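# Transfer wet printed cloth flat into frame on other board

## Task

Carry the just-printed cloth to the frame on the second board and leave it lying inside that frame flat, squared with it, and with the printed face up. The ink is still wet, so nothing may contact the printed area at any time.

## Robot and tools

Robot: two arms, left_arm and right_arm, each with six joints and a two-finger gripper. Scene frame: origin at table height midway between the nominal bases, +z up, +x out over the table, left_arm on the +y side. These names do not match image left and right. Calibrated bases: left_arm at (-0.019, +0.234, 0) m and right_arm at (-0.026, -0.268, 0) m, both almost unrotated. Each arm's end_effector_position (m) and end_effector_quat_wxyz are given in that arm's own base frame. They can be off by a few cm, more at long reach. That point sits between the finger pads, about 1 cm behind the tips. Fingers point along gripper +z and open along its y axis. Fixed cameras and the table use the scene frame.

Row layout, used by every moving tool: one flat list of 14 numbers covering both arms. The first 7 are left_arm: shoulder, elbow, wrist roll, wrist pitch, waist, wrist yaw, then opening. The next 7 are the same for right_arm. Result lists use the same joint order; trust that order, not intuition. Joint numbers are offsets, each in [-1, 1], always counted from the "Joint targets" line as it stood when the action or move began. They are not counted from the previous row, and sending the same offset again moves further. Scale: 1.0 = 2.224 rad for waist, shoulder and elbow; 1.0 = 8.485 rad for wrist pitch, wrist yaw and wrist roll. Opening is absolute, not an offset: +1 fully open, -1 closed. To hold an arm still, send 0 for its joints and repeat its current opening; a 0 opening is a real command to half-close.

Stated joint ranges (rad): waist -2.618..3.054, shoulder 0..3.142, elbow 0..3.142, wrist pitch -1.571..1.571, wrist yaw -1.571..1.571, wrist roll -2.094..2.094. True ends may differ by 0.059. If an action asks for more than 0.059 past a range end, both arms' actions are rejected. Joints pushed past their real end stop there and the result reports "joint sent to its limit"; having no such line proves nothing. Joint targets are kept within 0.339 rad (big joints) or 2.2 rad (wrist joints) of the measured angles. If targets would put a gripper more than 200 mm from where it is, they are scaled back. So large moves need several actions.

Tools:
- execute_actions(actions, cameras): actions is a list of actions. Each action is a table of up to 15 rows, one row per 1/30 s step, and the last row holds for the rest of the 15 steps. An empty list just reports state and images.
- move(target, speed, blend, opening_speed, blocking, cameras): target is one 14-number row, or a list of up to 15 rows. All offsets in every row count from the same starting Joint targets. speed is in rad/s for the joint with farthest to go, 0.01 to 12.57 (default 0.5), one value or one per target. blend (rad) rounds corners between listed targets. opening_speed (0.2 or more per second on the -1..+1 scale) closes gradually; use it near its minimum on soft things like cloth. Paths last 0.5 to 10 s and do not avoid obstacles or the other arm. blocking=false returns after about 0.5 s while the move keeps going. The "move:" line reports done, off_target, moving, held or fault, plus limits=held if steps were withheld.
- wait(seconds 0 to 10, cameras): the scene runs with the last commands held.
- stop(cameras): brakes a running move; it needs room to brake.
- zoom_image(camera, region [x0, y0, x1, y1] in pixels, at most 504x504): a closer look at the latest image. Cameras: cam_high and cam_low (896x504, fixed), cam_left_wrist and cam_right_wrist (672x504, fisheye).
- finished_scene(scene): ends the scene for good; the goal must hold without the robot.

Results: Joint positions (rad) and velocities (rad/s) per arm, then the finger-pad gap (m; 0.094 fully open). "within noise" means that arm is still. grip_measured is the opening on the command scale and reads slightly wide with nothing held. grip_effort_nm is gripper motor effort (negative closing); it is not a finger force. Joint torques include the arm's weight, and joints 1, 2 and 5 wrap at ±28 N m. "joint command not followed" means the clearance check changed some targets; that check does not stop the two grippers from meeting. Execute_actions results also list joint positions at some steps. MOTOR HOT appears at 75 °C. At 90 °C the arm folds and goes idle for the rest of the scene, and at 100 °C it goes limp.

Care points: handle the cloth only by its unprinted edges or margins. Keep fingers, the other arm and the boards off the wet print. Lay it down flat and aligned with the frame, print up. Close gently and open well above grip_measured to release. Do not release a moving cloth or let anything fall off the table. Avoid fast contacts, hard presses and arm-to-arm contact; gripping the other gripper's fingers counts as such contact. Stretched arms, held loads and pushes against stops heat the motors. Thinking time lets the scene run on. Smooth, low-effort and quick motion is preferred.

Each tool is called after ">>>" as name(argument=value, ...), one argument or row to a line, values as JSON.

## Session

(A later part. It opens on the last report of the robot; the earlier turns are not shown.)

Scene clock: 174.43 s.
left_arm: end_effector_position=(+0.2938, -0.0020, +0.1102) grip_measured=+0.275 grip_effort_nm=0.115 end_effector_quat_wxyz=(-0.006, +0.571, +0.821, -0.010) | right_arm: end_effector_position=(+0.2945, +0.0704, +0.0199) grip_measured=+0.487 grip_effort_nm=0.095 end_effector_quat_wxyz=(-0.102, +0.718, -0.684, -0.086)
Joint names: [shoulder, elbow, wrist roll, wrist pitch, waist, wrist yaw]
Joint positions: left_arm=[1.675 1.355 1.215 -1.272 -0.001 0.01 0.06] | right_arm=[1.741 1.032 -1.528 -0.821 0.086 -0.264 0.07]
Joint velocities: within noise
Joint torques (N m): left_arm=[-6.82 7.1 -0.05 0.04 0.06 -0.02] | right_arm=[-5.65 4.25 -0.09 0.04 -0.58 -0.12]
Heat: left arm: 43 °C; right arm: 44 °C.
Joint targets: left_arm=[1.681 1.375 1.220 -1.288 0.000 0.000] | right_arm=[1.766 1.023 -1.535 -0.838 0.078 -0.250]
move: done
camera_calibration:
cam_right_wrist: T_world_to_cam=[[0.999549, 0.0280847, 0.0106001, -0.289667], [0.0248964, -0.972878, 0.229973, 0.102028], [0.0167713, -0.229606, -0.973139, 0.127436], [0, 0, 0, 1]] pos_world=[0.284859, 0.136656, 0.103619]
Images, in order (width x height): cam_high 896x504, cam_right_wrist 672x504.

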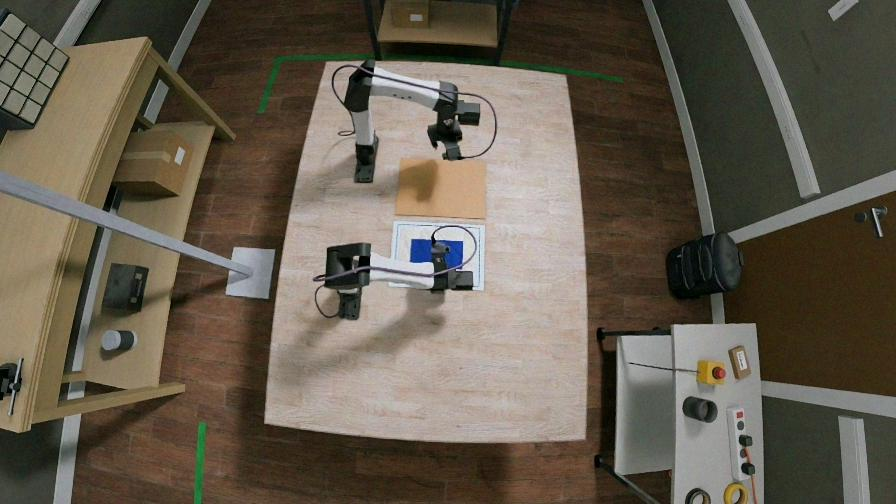

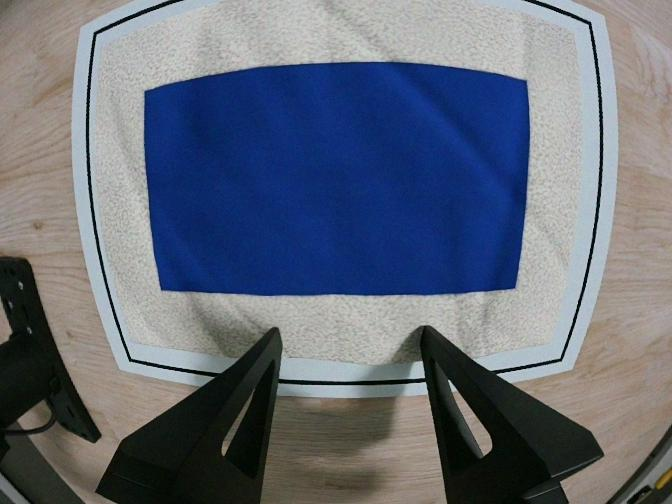

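>>> execute_actions(
  actions=[],
)

>>> zoom_image(
  camera="cam_high",
  region=[370, 200, 500, 310],
)

>>> zoom_image(
  camera="cam_right_wrist",
  region=[150, 100, 560, 504],
)

Scene clock: 176.37 s.
left_arm: end_effector_position=(+0.2938, -0.0020, +0.1102) grip_measured=+0.275 grip_effort_nm=0.115 end_effector_quat_wxyz=(-0.006, +0.571, +0.821, -0.010) | right_arm: end_effector_position=(+0.2945, +0.0704, +0.0199) grip_measured=+0.487 grip_effort_nm=0.090 end_effector_quat_wxyz=(-0.102, +0.718, -0.683, -0.086)
Joint names: [shoulder, elbow, wrist roll, wrist pitch, waist, wrist yaw]
Joint positions: left_arm=[1.675 1.355 1.215 -1.272 -0.001 0.01 0.06] | right_arm=[1.741 1.032 -1.529 -0.821 0.086 -0.264 0.07]
Joint velocities: within noise
Joint torques (N m): left_arm=[-6.82 7.1 -0.05 0.04 0.08 -0.02] | right_arm=[-5.61 4.3 -0.06 0.04 -0.58 -0.14]
Heat: left arm: 43 °C; right arm: 43 °C.
Joint targets: left_arm=[1.681 1.375 1.220 -1.288 0.000 0.000] | right_arm=[1.766 1.023 -1.536 -0.838 0.078 -0.250]
Tool commands: left_gripper/opening=+0.277 right_gripper/opening=+0.489
camera_calibration:
cam_left_wrist: T_world_to_cam=[[-0.943504, -0.330274, 0.0268306, 0.275674], [-0.27831, 0.83379, 0.4768, 0.0764221], [-0.179846, 0.442396, -0.878602, 0.255373], [0, 0, 0, 1]] pos_world=[0.327296, -0.0856476, 0.180536]
cam_right_wrist: T_world_to_cam=[[0.999527, 0.0287586, 0.0108548, -0.289782], [0.0254937, -0.97286, 0.229987, 0.101854], [0.0171743, -0.229602, -0.973133, 0.12732], [0, 0, 0, 1]] pos_world=[0.284861, 0.136656, 0.103619]

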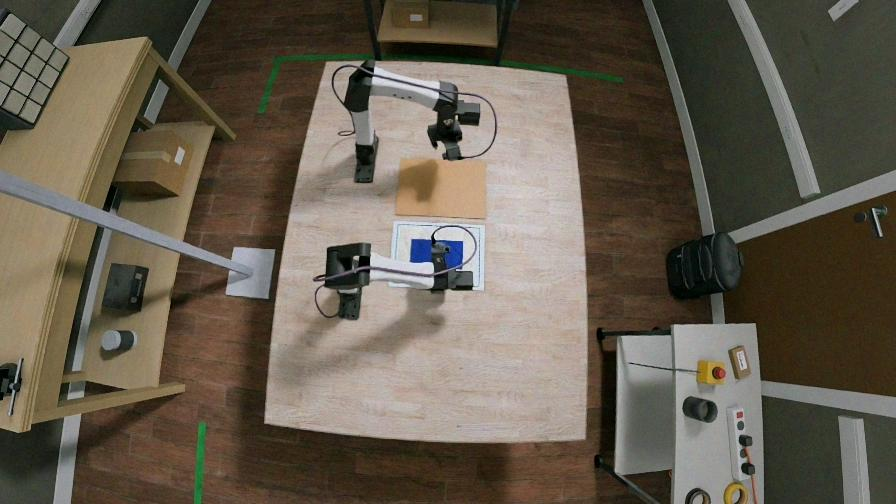

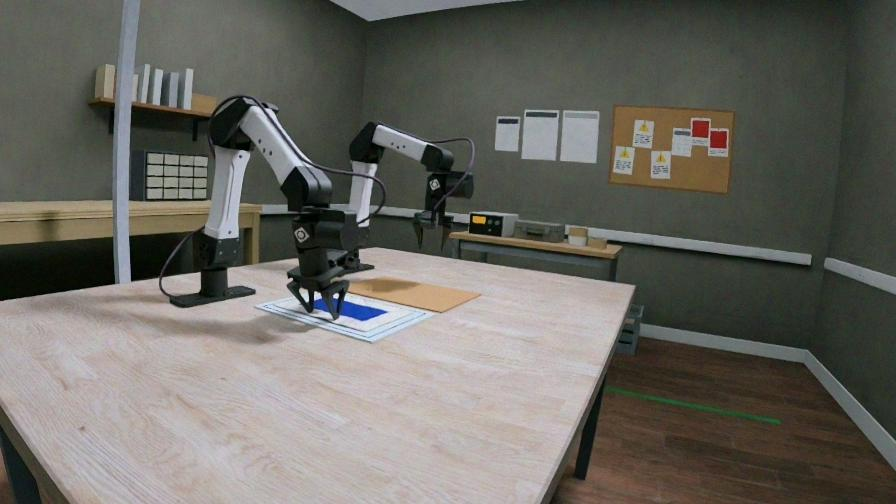

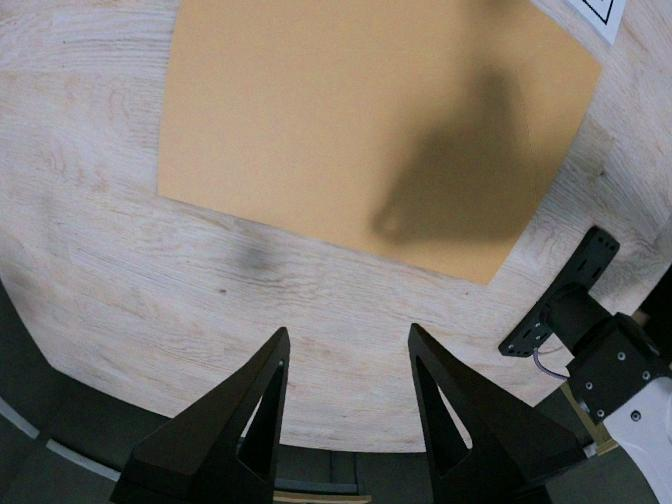

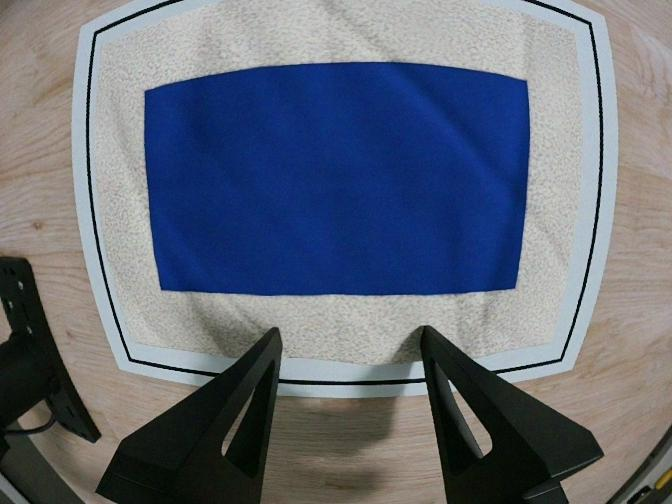

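Scaled by 3.877 from the camera's 896x504 image, which has a finer 1280x720 frame.

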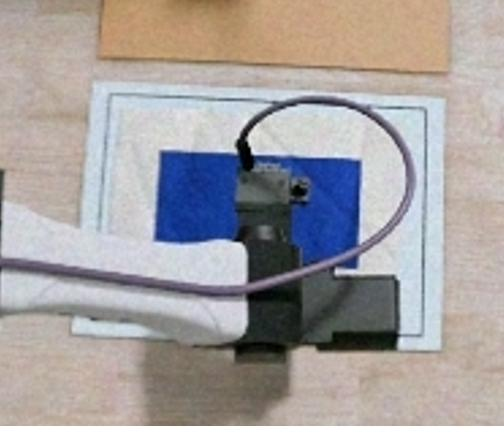

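Scaled by 1.229 from the camera's 672x504 image, which has a finer 960x720 frame.

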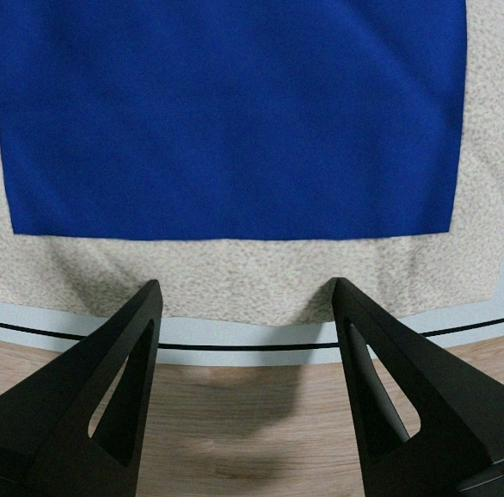

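>>> zoom_image(
  camera="cam_right_wrist",
  region=[60, 130, 180, 230],
)

>>> zoom_image(
  camera="cam_right_wrist",
  region=[520, 130, 640, 230],
)

>>> zoom_image(
  camera="cam_right_wrist",
  region=[60, 0, 620, 120],
)

>>> zoom_image(
  camera="cam_right_wrist",
  region=[80, 260, 600, 420],
)

Scaled by 4.200 from the camera's 672x504 image, which has a finer 960x720 frame.

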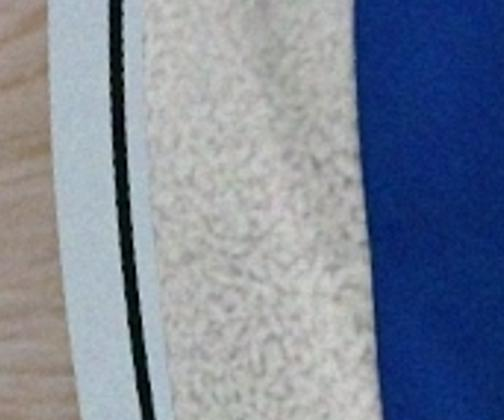

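Scaled by 4.200 from the camera's 672x504 image, which has a finer 960x720 frame.

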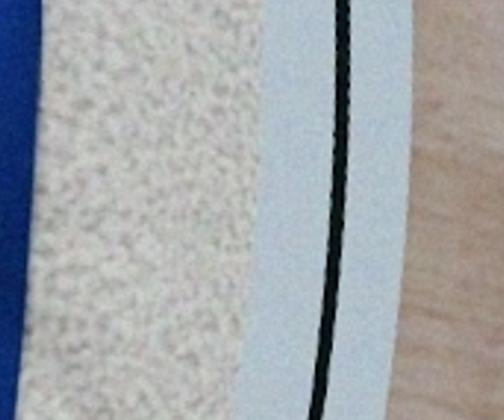

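Region (60, 0, 620, 120) is 560x120 pixels. A region can be at most 504 by 504 pixels.

Region (80, 260, 600, 420) is 520x160 pixels. A region can be at most 504 by 504 pixels.

>>> zoom_image(
  camera="cam_right_wrist",
  region=[280, 300, 440, 420],
)

>>> zoom_image(
  camera="cam_right_wrist",
  region=[80, 0, 340, 110],
)

>>> zoom_image(
  camera="cam_right_wrist",
  region=[380, 0, 640, 110],
)

>>> zoom_image(
  camera="cam_right_wrist",
  region=[90, 270, 290, 400],
)

>>> zoom_image(
  camera="cam_right_wrist",
  region=[420, 270, 620, 400],
)

Scaled by 3.150 from the camera's 672x504 image, which has a finer 960x720 frame.

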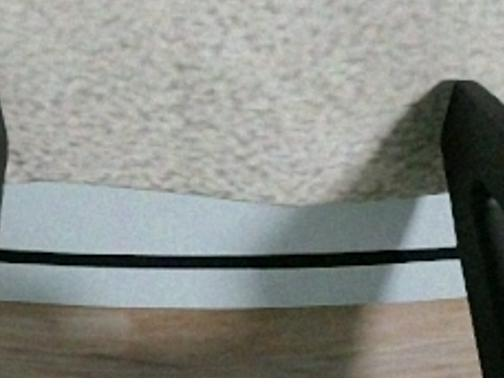

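Scaled by 1.938 from the camera's 672x504 image, which has a finer 960x720 frame.

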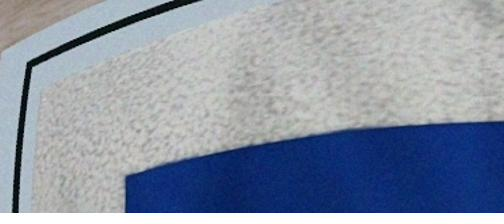

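Scaled by 1.938 from the camera's 672x504 image, which has a finer 960x720 frame.

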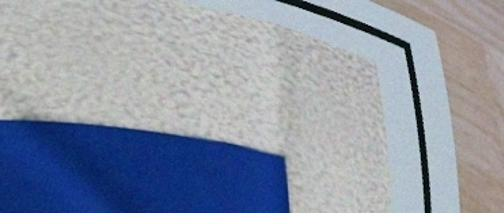

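Scaled by 2.520 from the camera's 672x504 image, which has a finer 960x720 frame.

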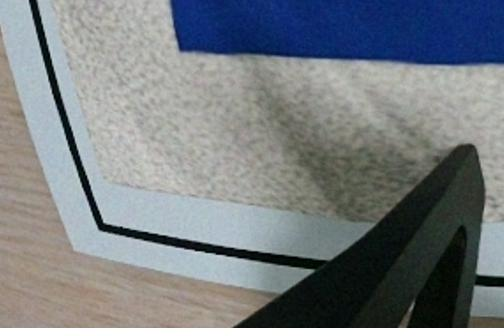

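Scaled by 2.520 from the camera's 672x504 image, which has a finer 960x720 frame.

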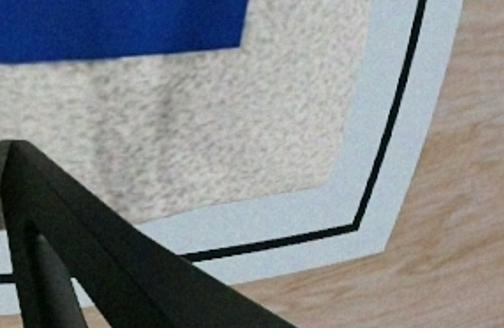

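>>> move(
  target=[0,0,0,0,0,0,0.277,0.0047,0.0058,0,-0.0002,-0.0004,0,0.489],
  speed=0.05,
  cameras=["cam_right_wrist"],
)

>>> zoom_image(
  camera="cam_right_wrist",
  region=[60, 130, 180, 230],
)

>>> zoom_image(
  camera="cam_right_wrist",
  region=[520, 130, 640, 230],
)

Scene clock: 178.43 s.
left_arm: end_effector_position=(+0.2938, -0.0020, +0.1102) grip_measured=+0.275 grip_effort_nm=0.120 end_effector_quat_wxyz=(-0.006, +0.571, +0.821, -0.010) | right_arm: end_effector_position=(+0.2942, +0.0705, +0.0194) grip_measured=+0.487 grip_effort_nm=0.090 end_effector_quat_wxyz=(-0.102, +0.717, -0.684, -0.088)
Joint names: [shoulder, elbow, wrist roll, wrist pitch, waist, wrist yaw]
Joint positions: left_arm=[1.675 1.355 1.215 -1.272 -0.001 0.01 0.06] | right_arm=[1.744 1.032 -1.53 -0.822 0.084 -0.268 0.07]
Joint velocities: within noise
Joint torques (N m): left_arm=[-6.82 7.1 -0.05 0.04 0.09 -0.02] | right_arm=[-4.96 5.3 -0.07 0.04 -0.27 -0.11]
Heat: left arm: 43 °C; right arm: 43 °C.
Joint targets: left_arm=[1.681 1.375 1.220 -1.288 0.000 0.000] | right_arm=[1.776 1.035 -1.536 -0.840 0.077 -0.250]
move: done
camera_calibration:
cam_right_wrist: T_world_to_cam=[[0.999596, 0.027354, 0.00769899, -0.289353], [0.024912, -0.973879, 0.225696, 0.10238], [0.0136716, -0.225413, -0.974167, 0.127591], [0, 0, 0, 1]] pos_world=[0.284941, 0.136381, 0.103416]
Images, in order (width x height): cam_right_wrist 672x504.

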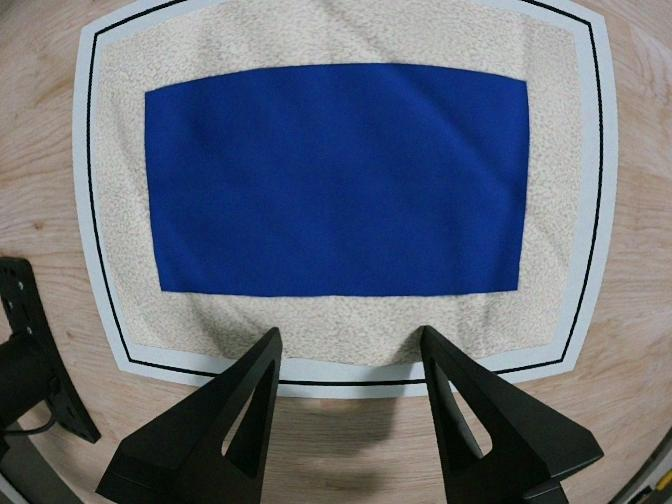

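Scaled by 4.200 from the camera's 672x504 image, which has a finer 960x720 frame.

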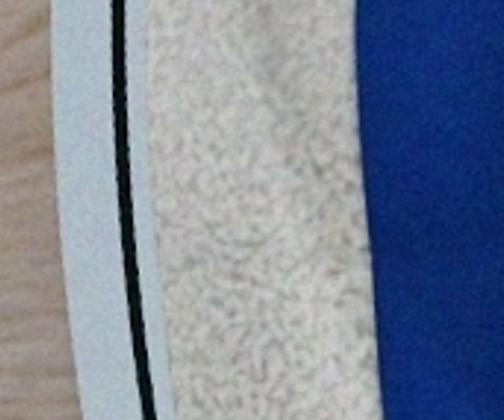

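Scaled by 4.200 from the camera's 672x504 image, which has a finer 960x720 frame.

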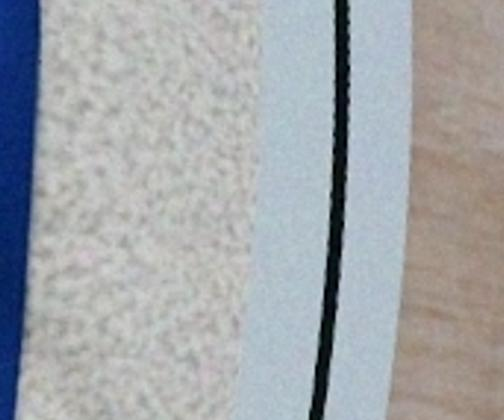

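>>> move(
  target=[0,0,0,0,0,0,0.277,0.0100,0.0095,0,-0.0003,-0.0006,0,0.489],
  speed=0.05,
  cameras=["cam_right_wrist"],
)

>>> zoom_image(
  camera="cam_right_wrist",
  region=[60, 130, 180, 230],
)

>>> zoom_image(
  camera="cam_right_wrist",
  region=[520, 130, 640, 230],
)

Scene clock: 179.37 s.
left_arm: end_effector_position=(+0.2938, -0.0020, +0.1102) grip_measured=+0.275 grip_effort_nm=0.120 end_effector_quat_wxyz=(-0.006, +0.571, +0.821, -0.010) | right_arm: end_effector_position=(+0.2955, +0.0705, +0.0194) grip_measured=+0.487 grip_effort_nm=0.095 end_effector_quat_wxyz=(-0.098, +0.717, -0.683, -0.093)
Joint names: [shoulder, elbow, wrist roll, wrist pitch, waist, wrist yaw]
Joint positions: left_arm=[1.675 1.355 1.215 -1.272 -0.001 0.01 0.06] | right_arm=[1.76 1.052 -1.534 -0.84 0.082 -0.271 0.07]
Joint velocities: within noise
Joint torques (N m): left_arm=[-6.83 7.1 -0.05 0.03 0.05 -0.02] | right_arm=[-4.53 5.5 0 0.12 -0.35 -0.08]
Heat: left arm: 43 °C; right arm: 42 °C.
Joint targets: left_arm=[1.681 1.375 1.220 -1.288 0.000 0.000] | right_arm=[1.798 1.057 -1.536 -0.843 0.076 -0.250]
move: off_target (right_arm); right_arm: the shoulder is farthest, 0.038 rad from its target
camera_calibration:
cam_right_wrist: T_world_to_cam=[[0.999535, 0.0299491, -0.00576812, -0.290517], [0.0304796, -0.974033, 0.224345, 0.100748], [0.00110058, -0.224416, -0.974493, 0.131245], [0, 0, 0, 1]] pos_world=[0.287167, 0.136286, 0.103619]
Images, in order (width x height): cam_right_wrist 672x504.

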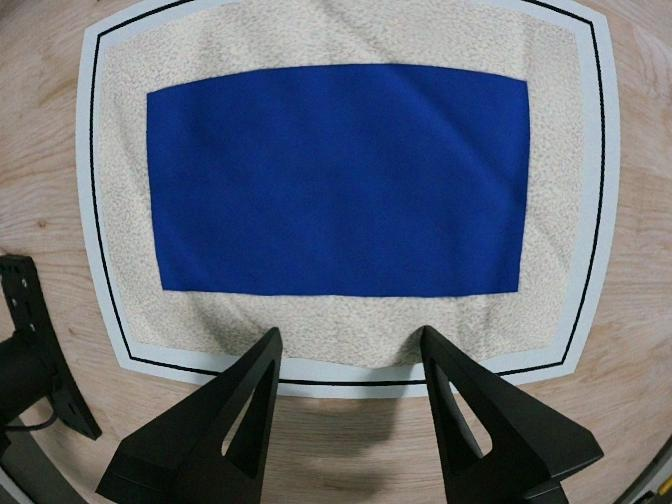

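Scaled by 4.200 from the camera's 672x504 image, which has a finer 960x720 frame.

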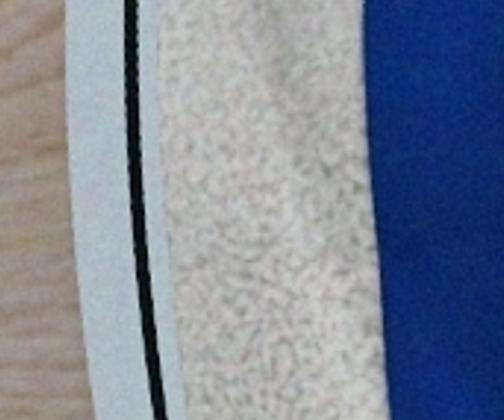

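Scaled by 4.200 from the camera's 672x504 image, which has a finer 960x720 frame.

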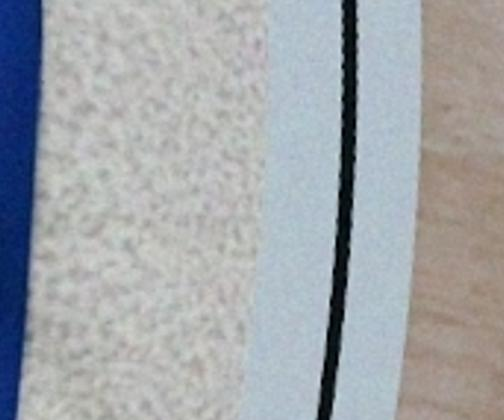

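>>> move(
  target=[0,0,0,0,0,0,0.277,0,-0.007,0,0.0042,-0.0006,0,0.489],
  speed=0.05,
  cameras=["cam_right_wrist"],
)

>>> zoom_image(
  camera="cam_right_wrist",
  region=[60, 130, 180, 230],
)

>>> zoom_image(
  camera="cam_right_wrist",
  region=[520, 130, 640, 230],
)

Scene clock: 180.80 s.
left_arm: end_effector_position=(+0.2938, -0.0020, +0.1102) grip_measured=+0.275 grip_effort_nm=0.120 end_effector_quat_wxyz=(-0.006, +0.571, +0.821, -0.010) | right_arm: end_effector_position=(+0.2970, +0.0706, +0.0192) grip_measured=+0.487 grip_effort_nm=0.095 end_effector_quat_wxyz=(-0.101, +0.717, -0.683, -0.092)
Joint names: [shoulder, elbow, wrist roll, wrist pitch, waist, wrist yaw]
Joint positions: left_arm=[1.675 1.355 1.215 -1.272 -0.001 0.01 0.06] | right_arm=[1.761 1.052 -1.534 -0.833 0.082 -0.272 0.07]
Joint velocities: within noise
Joint torques (N m): left_arm=[-6.82 7.1 -0.05 0.04 0.05 -0.01] | right_arm=[-4.6 4.18 -0.01 0.43 -0.42 -0.04]
Heat: left arm: 43 °C; right arm: 42 °C.
Joint targets: left_arm=[1.681 1.375 1.220 -1.287 0.000 0.000] | right_arm=[1.798 1.041 -1.535 -0.807 0.075 -0.250]
move: off_target (right_arm); right_arm: the shoulder is farthest, 0.037 rad from its target
camera_calibration:
cam_right_wrist: T_world_to_cam=[[0.999562, 0.0295927, 0.0000049519, -0.292107], [0.0288491, -0.974482, 0.222603, 0.10144], [0.00659224, -0.222505, -0.974909, 0.129443], [0, 0, 0, 1]] pos_world=[0.288199, 0.136297, 0.103616]
Images, in order (width x height): cam_right_wrist 672x504.

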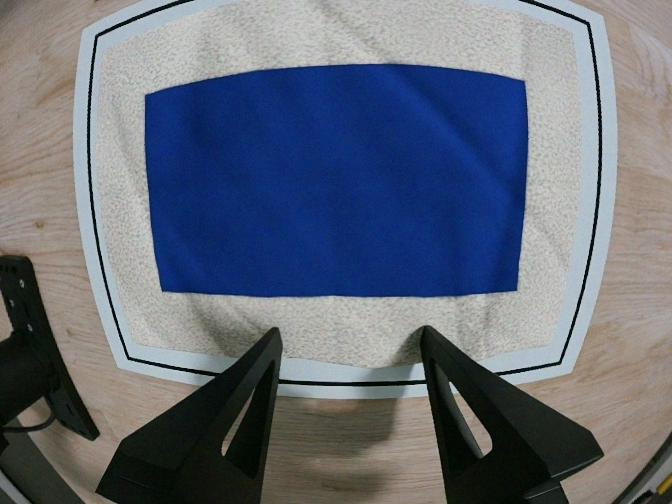

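Scaled by 4.200 from the camera's 672x504 image, which has a finer 960x720 frame.

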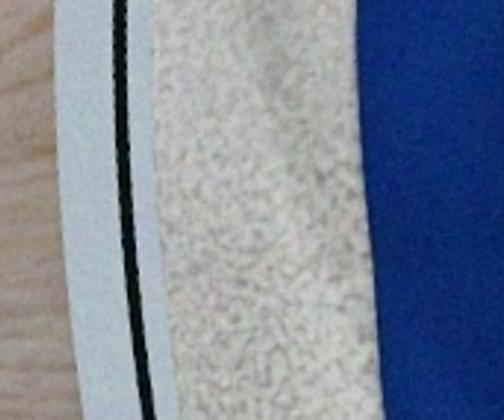

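Scaled by 4.200 from the camera's 672x504 image, which has a finer 960x720 frame.

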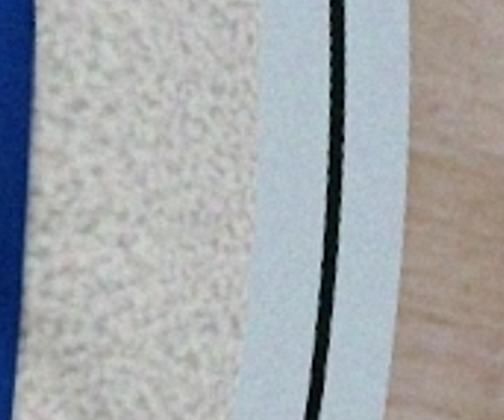

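>>> move(
  target=[0,0,0,0,0,0,0.277,0.003,0,0,0.0024,-0.0006,0,0.489],
  speed=0.05,
  cameras=["cam_right_wrist"],
)

>>> zoom_image(
  camera="cam_right_wrist",
  region=[60, 130, 180, 230],
)

>>> zoom_image(
  camera="cam_right_wrist",
  region=[520, 130, 640, 230],
)

Scene clock: 181.80 s.
left_arm: end_effector_position=(+0.2938, -0.0020, +0.1102) grip_measured=+0.275 grip_effort_nm=0.120 end_effector_quat_wxyz=(-0.006, +0.571, +0.821, -0.010) | right_arm: end_effector_position=(+0.2987, +0.0709, +0.0190) grip_measured=+0.487 grip_effort_nm=0.095 end_effector_quat_wxyz=(-0.104, +0.717, -0.683, -0.092)
Joint names: [shoulder, elbow, wrist roll, wrist pitch, waist, wrist yaw]
Joint positions: left_arm=[1.675 1.355 1.215 -1.272 -0.001 0.01 0.06] | right_arm=[1.763 1.052 -1.534 -0.826 0.079 -0.277 0.07]
Joint velocities: within noise
Joint torques (N m): left_arm=[-6.82 7.1 -0.05 0.04 0.05 -0.02] | right_arm=[-4.21 4.15 -0.04 0.56 -0.38 0.02]
Heat: left arm: 43 °C; right arm: 42 °C.
Joint targets: left_arm=[1.681 1.375 1.220 -1.287 0.000 0.000] | right_arm=[1.805 1.041 -1.535 -0.787 0.073 -0.250]
move: off_target (right_arm); right_arm: the shoulder is farthest, 0.042 rad from its target
camera_calibration:
cam_right_wrist: T_world_to_cam=[[0.999608, 0.0274632, 0.00543557, -0.293816], [0.0256248, -0.975734, 0.217454, 0.102874], [0.0112757, -0.21723, -0.976055, 0.127434], [0, 0, 0, 1]] pos_world=[0.289627, 0.136129, 0.103609]
Images, in order (width x height): cam_right_wrist 672x504.

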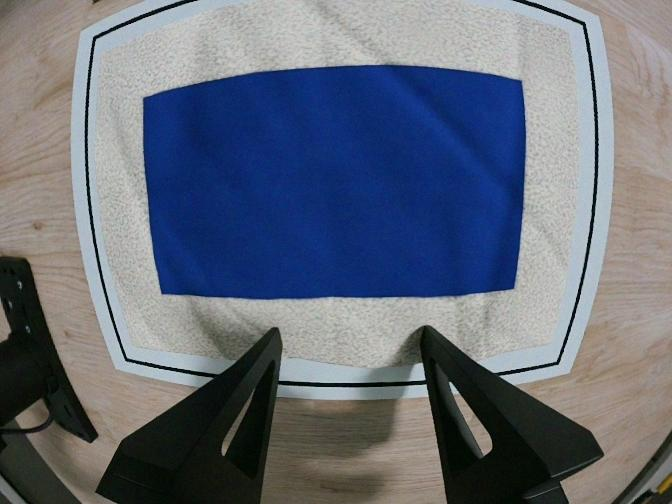

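Scaled by 4.200 from the camera's 672x504 image, which has a finer 960x720 frame.

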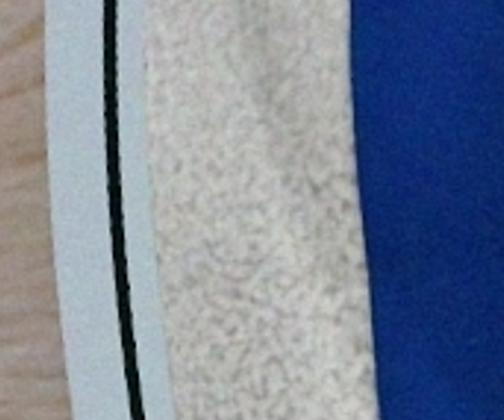

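Scaled by 4.200 from the camera's 672x504 image, which has a finer 960x720 frame.

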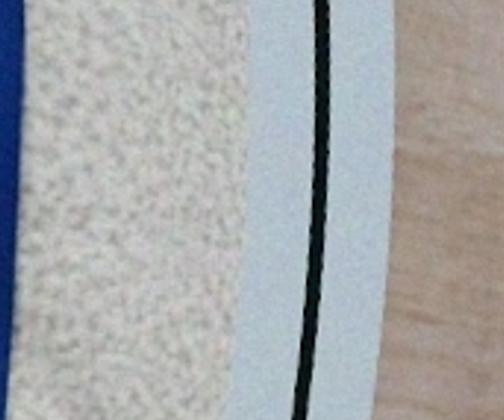

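>>> move(
  target=[0,0,0,0,0,0,0.277,0.001,0,0,0.0028,-0.0006,0,0.489],
  speed=0.05,
  cameras=["cam_right_wrist"],
)

>>> zoom_image(
  camera="cam_right_wrist",
  region=[60, 130, 180, 230],
)

>>> zoom_image(
  camera="cam_right_wrist",
  region=[520, 130, 640, 230],
)

Scene clock: 182.80 s.
left_arm: end_effector_position=(+0.2938, -0.0020, +0.1102) grip_measured=+0.275 grip_effort_nm=0.120 end_effector_quat_wxyz=(-0.006, +0.571, +0.821, -0.010) | right_arm: end_effector_position=(+0.3002, +0.0712, +0.0189) grip_measured=+0.487 grip_effort_nm=0.100 end_effector_quat_wxyz=(-0.108, +0.716, -0.683, -0.091)
Joint names: [shoulder, elbow, wrist roll, wrist pitch, waist, wrist yaw]
Joint positions: left_arm=[1.675 1.355 1.215 -1.272 -0.001 0.01 0.06] | right_arm=[1.764 1.052 -1.534 -0.819 0.078 -0.281 0.07]
Joint velocities: within noise
Joint torques (N m): left_arm=[-6.8 7.12 -0.05 0.04 0.08 -0.02] | right_arm=[-4.15 4.3 -0.06 0.72 -0.34 0.04]
Heat: left arm: 43 °C; right arm: 42 °C.
Joint targets: left_arm=[1.681 1.375 1.220 -1.287 0.000 0.000] | right_arm=[1.807 1.041 -1.535 -0.763 0.072 -0.250]
move: off_target (right_arm); right_arm: the wrist pitch is farthest, 0.056 rad from its target
camera_calibration:
cam_right_wrist: T_world_to_cam=[[0.999596, 0.0263697, 0.010572, -0.295324], [0.0235007, -0.976581, 0.213864, 0.103951], [0.015964, -0.213529, -0.976806, 0.12573], [0, 0, 0, 1]] pos_world=[0.290755, 0.136151, 0.103705]
Images, in order (width x height): cam_right_wrist 672x504.

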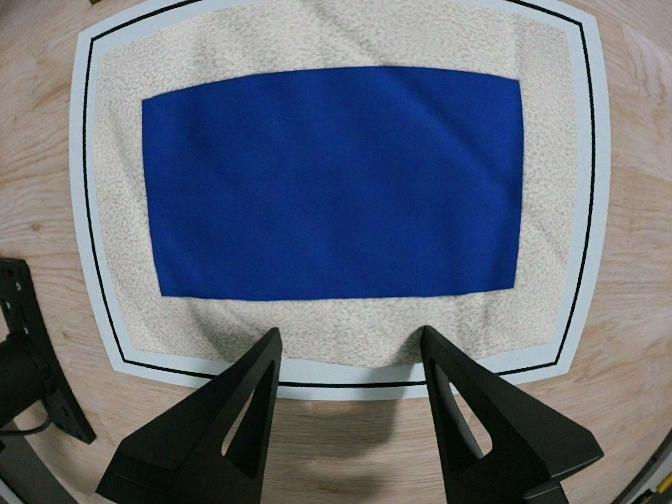

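Scaled by 4.200 from the camera's 672x504 image, which has a finer 960x720 frame.

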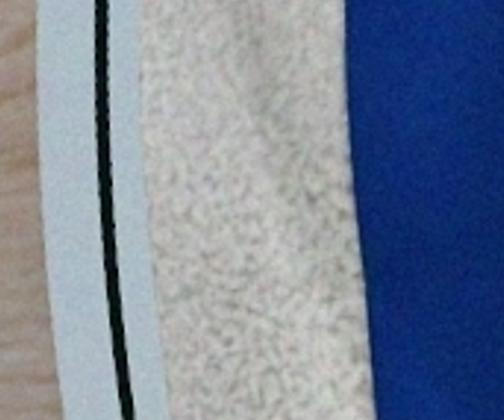

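Scaled by 4.200 from the camera's 672x504 image, which has a finer 960x720 frame.

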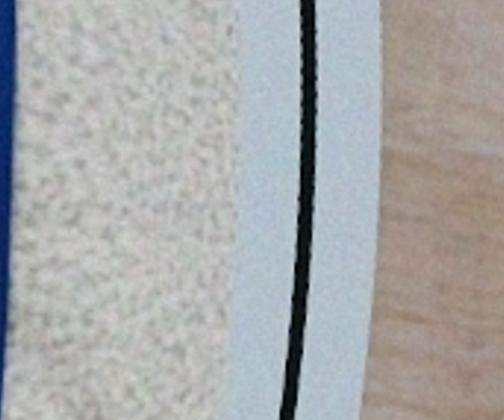

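>>> move(
  target=[0,0,0,0,0,0,0.277,0.002,0,0,0.0055,-0.0006,0,0.489],
  speed=0.06,
  cameras=["cam_right_wrist"],
)

>>> zoom_image(
  camera="cam_right_wrist",
  region=[60, 130, 180, 230],
)

>>> zoom_image(
  camera="cam_right_wrist",
  region=[520, 130, 640, 230],
)

Scene clock: 184.07 s.
left_arm: end_effector_position=(+0.2938, -0.0020, +0.1102) grip_measured=+0.275 grip_effort_nm=0.120 end_effector_quat_wxyz=(-0.006, +0.571, +0.821, -0.010) | right_arm: end_effector_position=(+0.3033, +0.0726, +0.0190) grip_measured=+0.487 grip_effort_nm=0.090 end_effector_quat_wxyz=(-0.114, +0.717, -0.682, -0.090)
Joint names: [shoulder, elbow, wrist roll, wrist pitch, waist, wrist yaw]
Joint positions: left_arm=[1.675 1.355 1.215 -1.272 -0.001 0.01 0.06] | right_arm=[1.765 1.052 -1.534 -0.805 0.078 -0.287 0.07]
Joint velocities: within noise
Joint torques (N m): left_arm=[-6.82 7.09 -0.05 0.04 0.06 -0.02] | right_arm=[-3.73 4.3 -0.03 1.02 -0.46 0.14]
Heat: left arm: 43 °C; right arm: 41 °C.
Joint targets: left_arm=[1.681 1.375 1.220 -1.287 0.000 0.000] | right_arm=[1.812 1.041 -1.535 -0.716 0.071 -0.250]
move: off_target (right_arm); right_arm: the wrist pitch is farthest, 0.089 rad from its target
camera_calibration:
cam_right_wrist: T_world_to_cam=[[0.999375, 0.0266123, 0.0232542, -0.298707], [0.0212335, -0.97814, 0.20686, 0.106031], [0.0282509, -0.206237, -0.978094, 0.121853], [0, 0, 0, 1]] pos_world=[0.292827, 0.136793, 0.104196]
Images, in order (width x height): cam_right_wrist 672x504.

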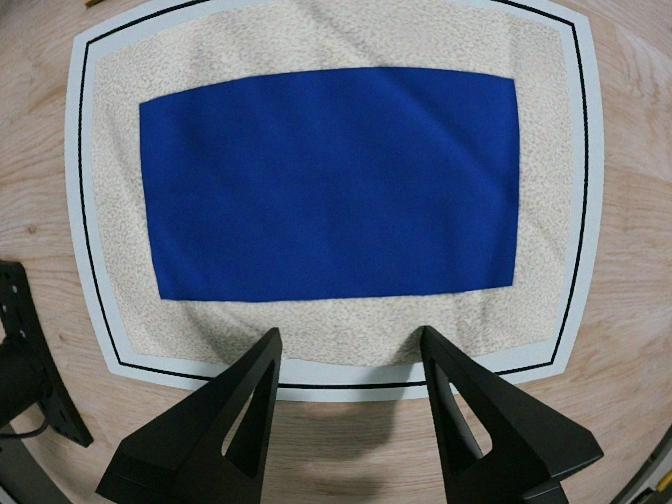

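Scaled by 4.200 from the camera's 672x504 image, which has a finer 960x720 frame.

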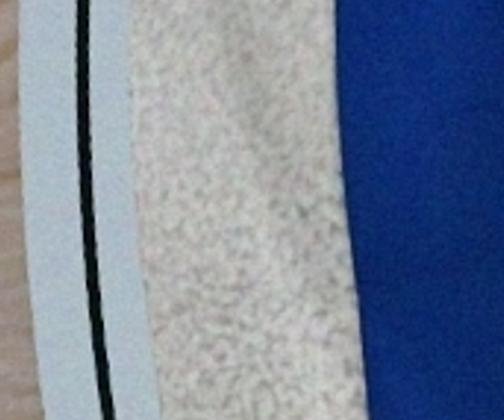

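Scaled by 4.200 from the camera's 672x504 image, which has a finer 960x720 frame.

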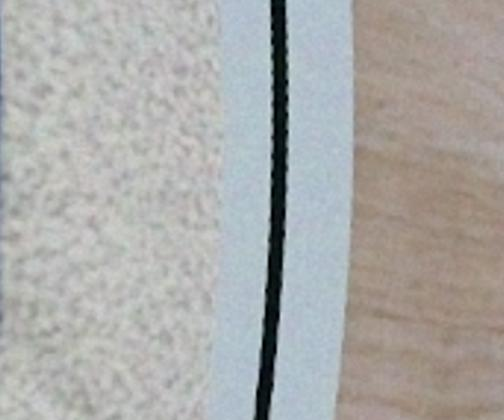

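>>> move(
  target=[
    [0,0,0,0,0,0,0.277,-0.0115,0,0,-0.0075,0,0,0.489],
    [0,0,0,0,0,0,0.277,-0.0115,0.05,0,-0.0125,0,0,0.489],
    [0,0,0,0,0,0,0.277,-0.0115,0.25,0,-0.065,0,0,0.489],
  ],
  speed=[0.1,0.08,0.3],
)

>>> zoom_image(
  camera="cam_high",
  region=[370, 200, 500, 310],
)

Scene clock: 188.80 s.
left_arm: end_effector_position=(+0.2937, -0.0020, +0.1102) grip_measured=+0.275 grip_effort_nm=0.115 end_effector_quat_wxyz=(-0.006, +0.571, +0.821, -0.010) | right_arm: end_effector_position=(+0.3470, +0.0717, +0.1422) grip_measured=+0.487 grip_effort_nm=0.085 end_effector_quat_wxyz=(-0.127, +0.719, -0.680, -0.061)
Joint names: [shoulder, elbow, wrist roll, wrist pitch, waist, wrist yaw]
Joint positions: left_arm=[1.675 1.355 1.215 -1.272 -0.001 0.01 0.06] | right_arm=[1.773 1.568 -1.534 -1.255 0.078 -0.261 0.07]
Joint velocities: within noise
Joint torques (N m): left_arm=[-6.82 7.09 -0.06 0.04 0.06 -0.02] | right_arm=[-7.72 7.95 0 0.2 -0.43 -0.18]
Heat: left arm: 44 °C; right arm: 41 °C.
Joint targets: left_arm=[1.681 1.375 1.220 -1.288 0.000 0.000] | right_arm=[1.786 1.597 -1.535 -1.268 0.071 -0.250]
move: done
camera_calibration:
cam_left_wrist: T_world_to_cam=[[-0.943487, -0.330289, 0.0272519, 0.275592], [-0.278107, 0.833778, 0.476938, 0.0763299], [-0.180249, 0.442406, -0.878514, 0.25549], [0, 0, 0, 1]] pos_world=[0.327297, -0.0856476, 0.180537]
cam_right_wrist: T_world_to_cam=[[0.996305, 0.0255876, 0.0819887, -0.352436], [0.00623541, -0.973622, 0.228083, 0.0806815], [0.0856621, -0.226729, -0.970183, 0.221422], [0, 0, 0, 1]] pos_world=[0.331663, 0.137774, 0.225314]

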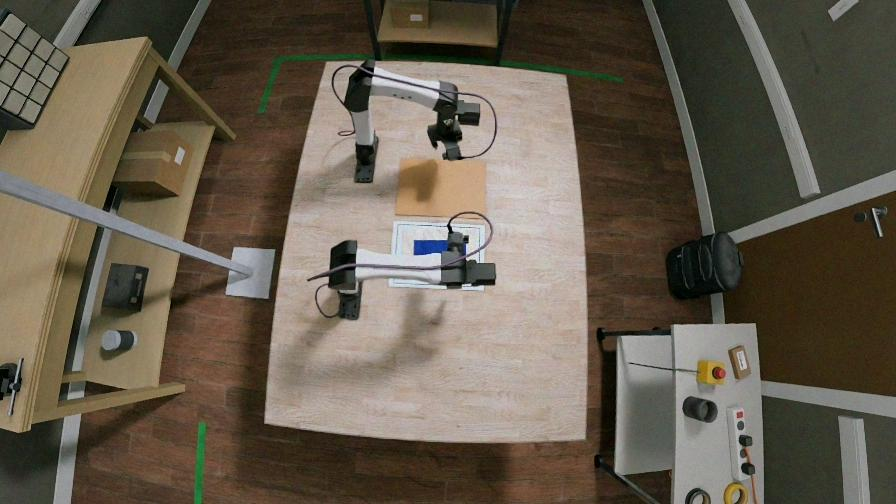

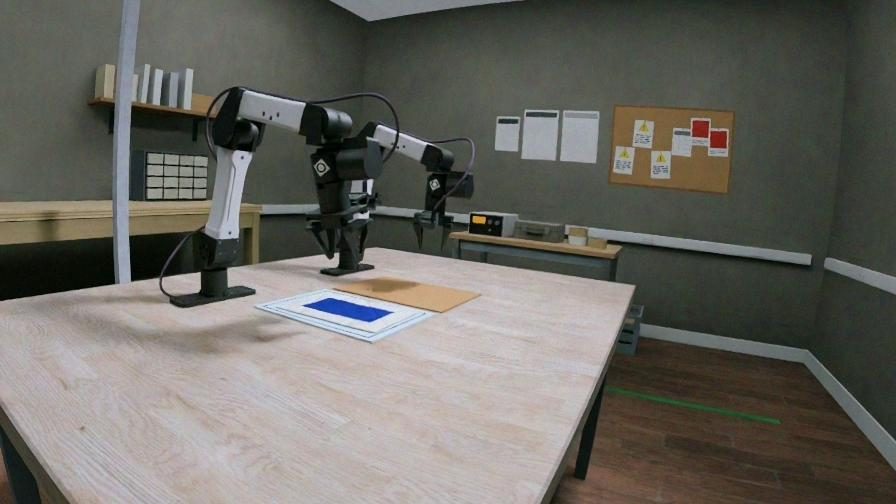

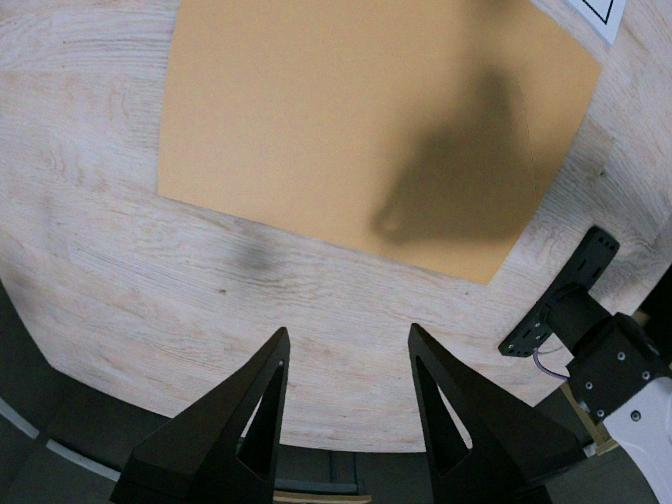

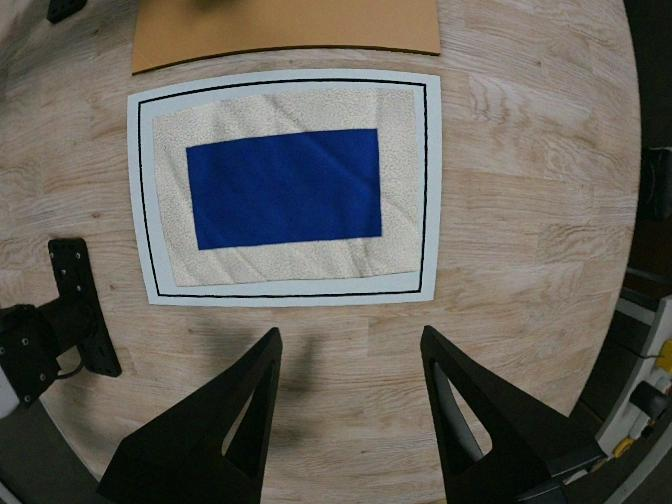

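Scaled by 3.877 from the camera's 896x504 image, which has a finer 1280x720 frame.

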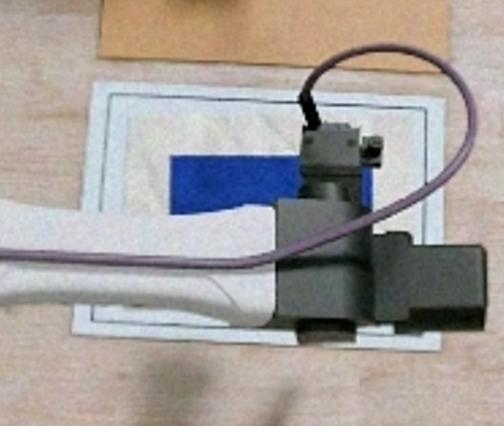

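>>> zoom_image(
  camera="cam_right_wrist",
  region=[110, 50, 460, 320],
)

Scaled by 1.440 from the camera's 672x504 image, which has a finer 960x720 frame.

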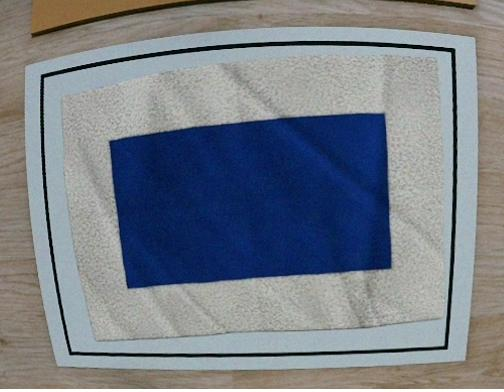

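>>> move(
  target=[0,0,0,0,0,0,0.277,-0.004,-0.226,-0.0047,0.0500,0,0,0.489],
  speed=0.4,
  cameras=["cam_right_wrist"],
)

Scene clock: 192.33 s.
left_arm: end_effector_position=(+0.2937, -0.0020, +0.1102) grip_measured=+0.275 grip_effort_nm=0.115 end_effector_quat_wxyz=(-0.006, +0.571, +0.821, -0.010) | right_arm: end_effector_position=(+0.3109, +0.0689, +0.0286) grip_measured=+0.487 grip_effort_nm=0.090 end_effector_quat_wxyz=(-0.107, +0.729, -0.671, -0.078)
Joint names: [shoulder, elbow, wrist roll, wrist pitch, waist, wrist yaw]
Joint positions: left_arm=[1.675 1.355 1.215 -1.272 -0.001 0.01 0.06] | right_arm=[1.773 1.109 -1.569 -0.855 0.078 -0.261 0.07]
Joint velocities: within noise
Joint torques (N m): left_arm=[-6.82 7.1 -0.05 0.05 0.05 -0.02] | right_arm=[-8.01 4.05 -0.1 0.33 -0.51 -0.18]
Heat: left arm: 44 °C; right arm: 41 °C.
Joint targets: left_arm=[1.681 1.375 1.220 -1.288 0.000 0.000] | right_arm=[1.777 1.095 -1.575 -0.843 0.071 -0.250]
move: done
camera_calibration:
cam_right_wrist: T_world_to_cam=[[0.997734, 0.0589932, 0.0323611, -0.308321], [0.0498478, -0.9711, 0.23341, 0.0900881], [0.0451954, -0.231268, -0.97184, 0.126531], [0, 0, 0, 1]] pos_world=[0.297413, 0.134936, 0.111918]
Images, in order (width x height): cam_right_wrist 672x504.

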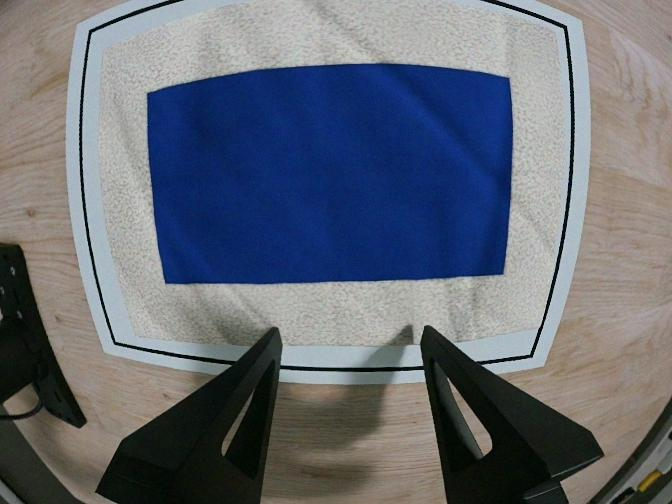

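>>> move(
  target=[0,0,0,0,0,0,0.277,-0.023,-0.006,0,-0.0006,0.011,0,0.489],
  speed=0.15,
  cameras=[],
)

Scene clock: 193.37 s.
left_arm: end_effector_position=(+0.2937, -0.0020, +0.1102) grip_measured=+0.275 grip_effort_nm=0.115 end_effector_quat_wxyz=(-0.006, +0.571, +0.821, -0.010) | right_arm: end_effector_position=(+0.3088, +0.0720, +0.0330) grip_measured=+0.487 grip_effort_nm=0.090 end_effector_quat_wxyz=(-0.112, +0.733, -0.666, -0.074)
Joint names: [shoulder, elbow, wrist roll, wrist pitch, waist, wrist yaw]
Joint positions: left_arm=[1.675 1.355 1.215 -1.272 -0.001 0.01 0.06] | right_arm=[1.749 1.099 -1.569 -0.854 0.089 -0.261 0.07]
Joint velocities: within noise
Joint torques (N m): left_arm=[-6.82 7.08 -0.05 0.04 0.06 -0.02] | right_arm=[-10.22 3.99 -0.09 0.29 0.65 -0.18]
Heat: left arm: 44 °C; right arm: 41 °C.
Joint targets: left_arm=[1.681 1.375 1.220 -1.288 0.000 0.000] | right_arm=[1.726 1.081 -1.575 -0.848 0.095 -0.250]
move: done
No camera images: "cameras" was empty.

>>> move(
  target=[
    [0,0,0,0,0,0,0.277,0,-0.022,0,0.0058,0,0,0.489],
    [0,0,0,0,0,0,0.277,0,-0.036,0,0.0058,0,0,0.489],
  ],
  speed=0.1,
  cameras=["cam_right_wrist"],
)

Scene clock: 194.63 s.
left_arm: end_effector_position=(+0.2937, -0.0020, +0.1102) grip_measured=+0.275 grip_effort_nm=0.125 end_effector_quat_wxyz=(-0.006, +0.571, +0.821, -0.010) | right_arm: end_effector_position=(+0.2968, +0.0709, +0.0204) grip_measured=+0.487 grip_effort_nm=0.081 end_effector_quat_wxyz=(-0.108, +0.733, -0.667, -0.077)
Joint names: [shoulder, elbow, wrist roll, wrist pitch, waist, wrist yaw]
Joint positions: left_arm=[1.675 1.355 1.215 -1.272 -0.001 0.01 0.06] | right_arm=[1.736 1.028 -1.569 -0.807 0.089 -0.261 0.07]
Joint velocities: within noise
Joint torques (N m): left_arm=[-6.82 7.09 -0.05 0.05 0.08 -0.02] | right_arm=[-8.68 3.03 -0.08 0.31 0.69 -0.15]
Heat: left arm: 44 °C; right arm: 41 °C.
Joint targets: left_arm=[1.681 1.375 1.220 -1.288 0.000 0.000] | right_arm=[1.726 1.001 -1.575 -0.799 0.095 -0.250]
move: done
camera_calibration:
cam_right_wrist: T_world_to_cam=[[0.996875, 0.0699618, 0.0366799, -0.294844], [0.0595143, -0.970501, 0.233634, 0.0917631], [0.0519434, -0.230721, -0.971632, 0.117681], [0, 0, 0, 1]] pos_world=[0.282348, 0.136835, 0.103718]
Images, in order (width x height): cam_right_wrist 672x504.

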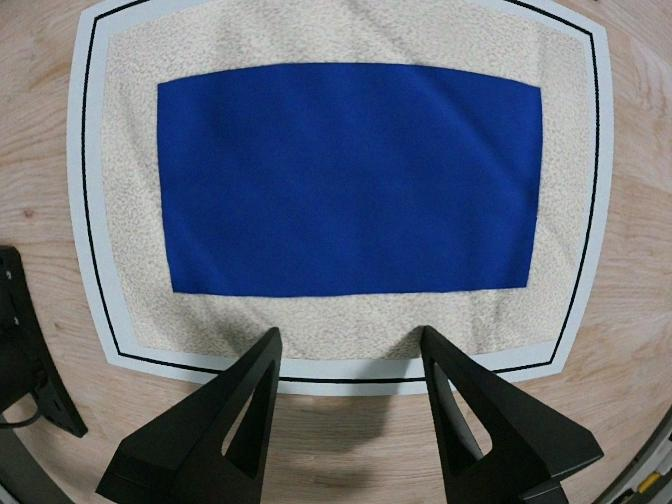

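>>> zoom_image(
  camera="cam_right_wrist",
  region=[60, 0, 340, 400],
)

>>> zoom_image(
  camera="cam_right_wrist",
  region=[340, 0, 620, 400],
)

Scaled by 1.260 from the camera's 672x504 image, which has a finer 960x720 frame.

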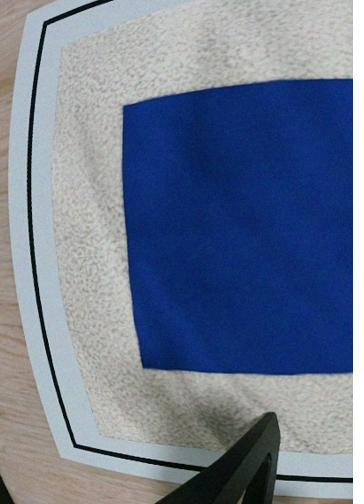

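Scaled by 1.260 from the camera's 672x504 image, which has a finer 960x720 frame.

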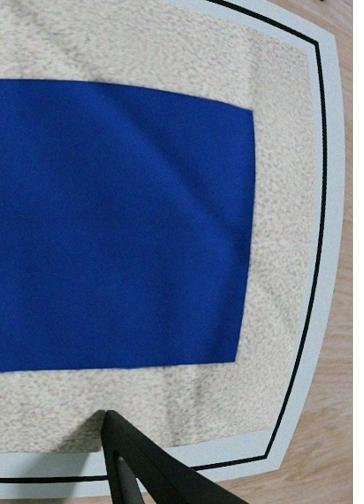

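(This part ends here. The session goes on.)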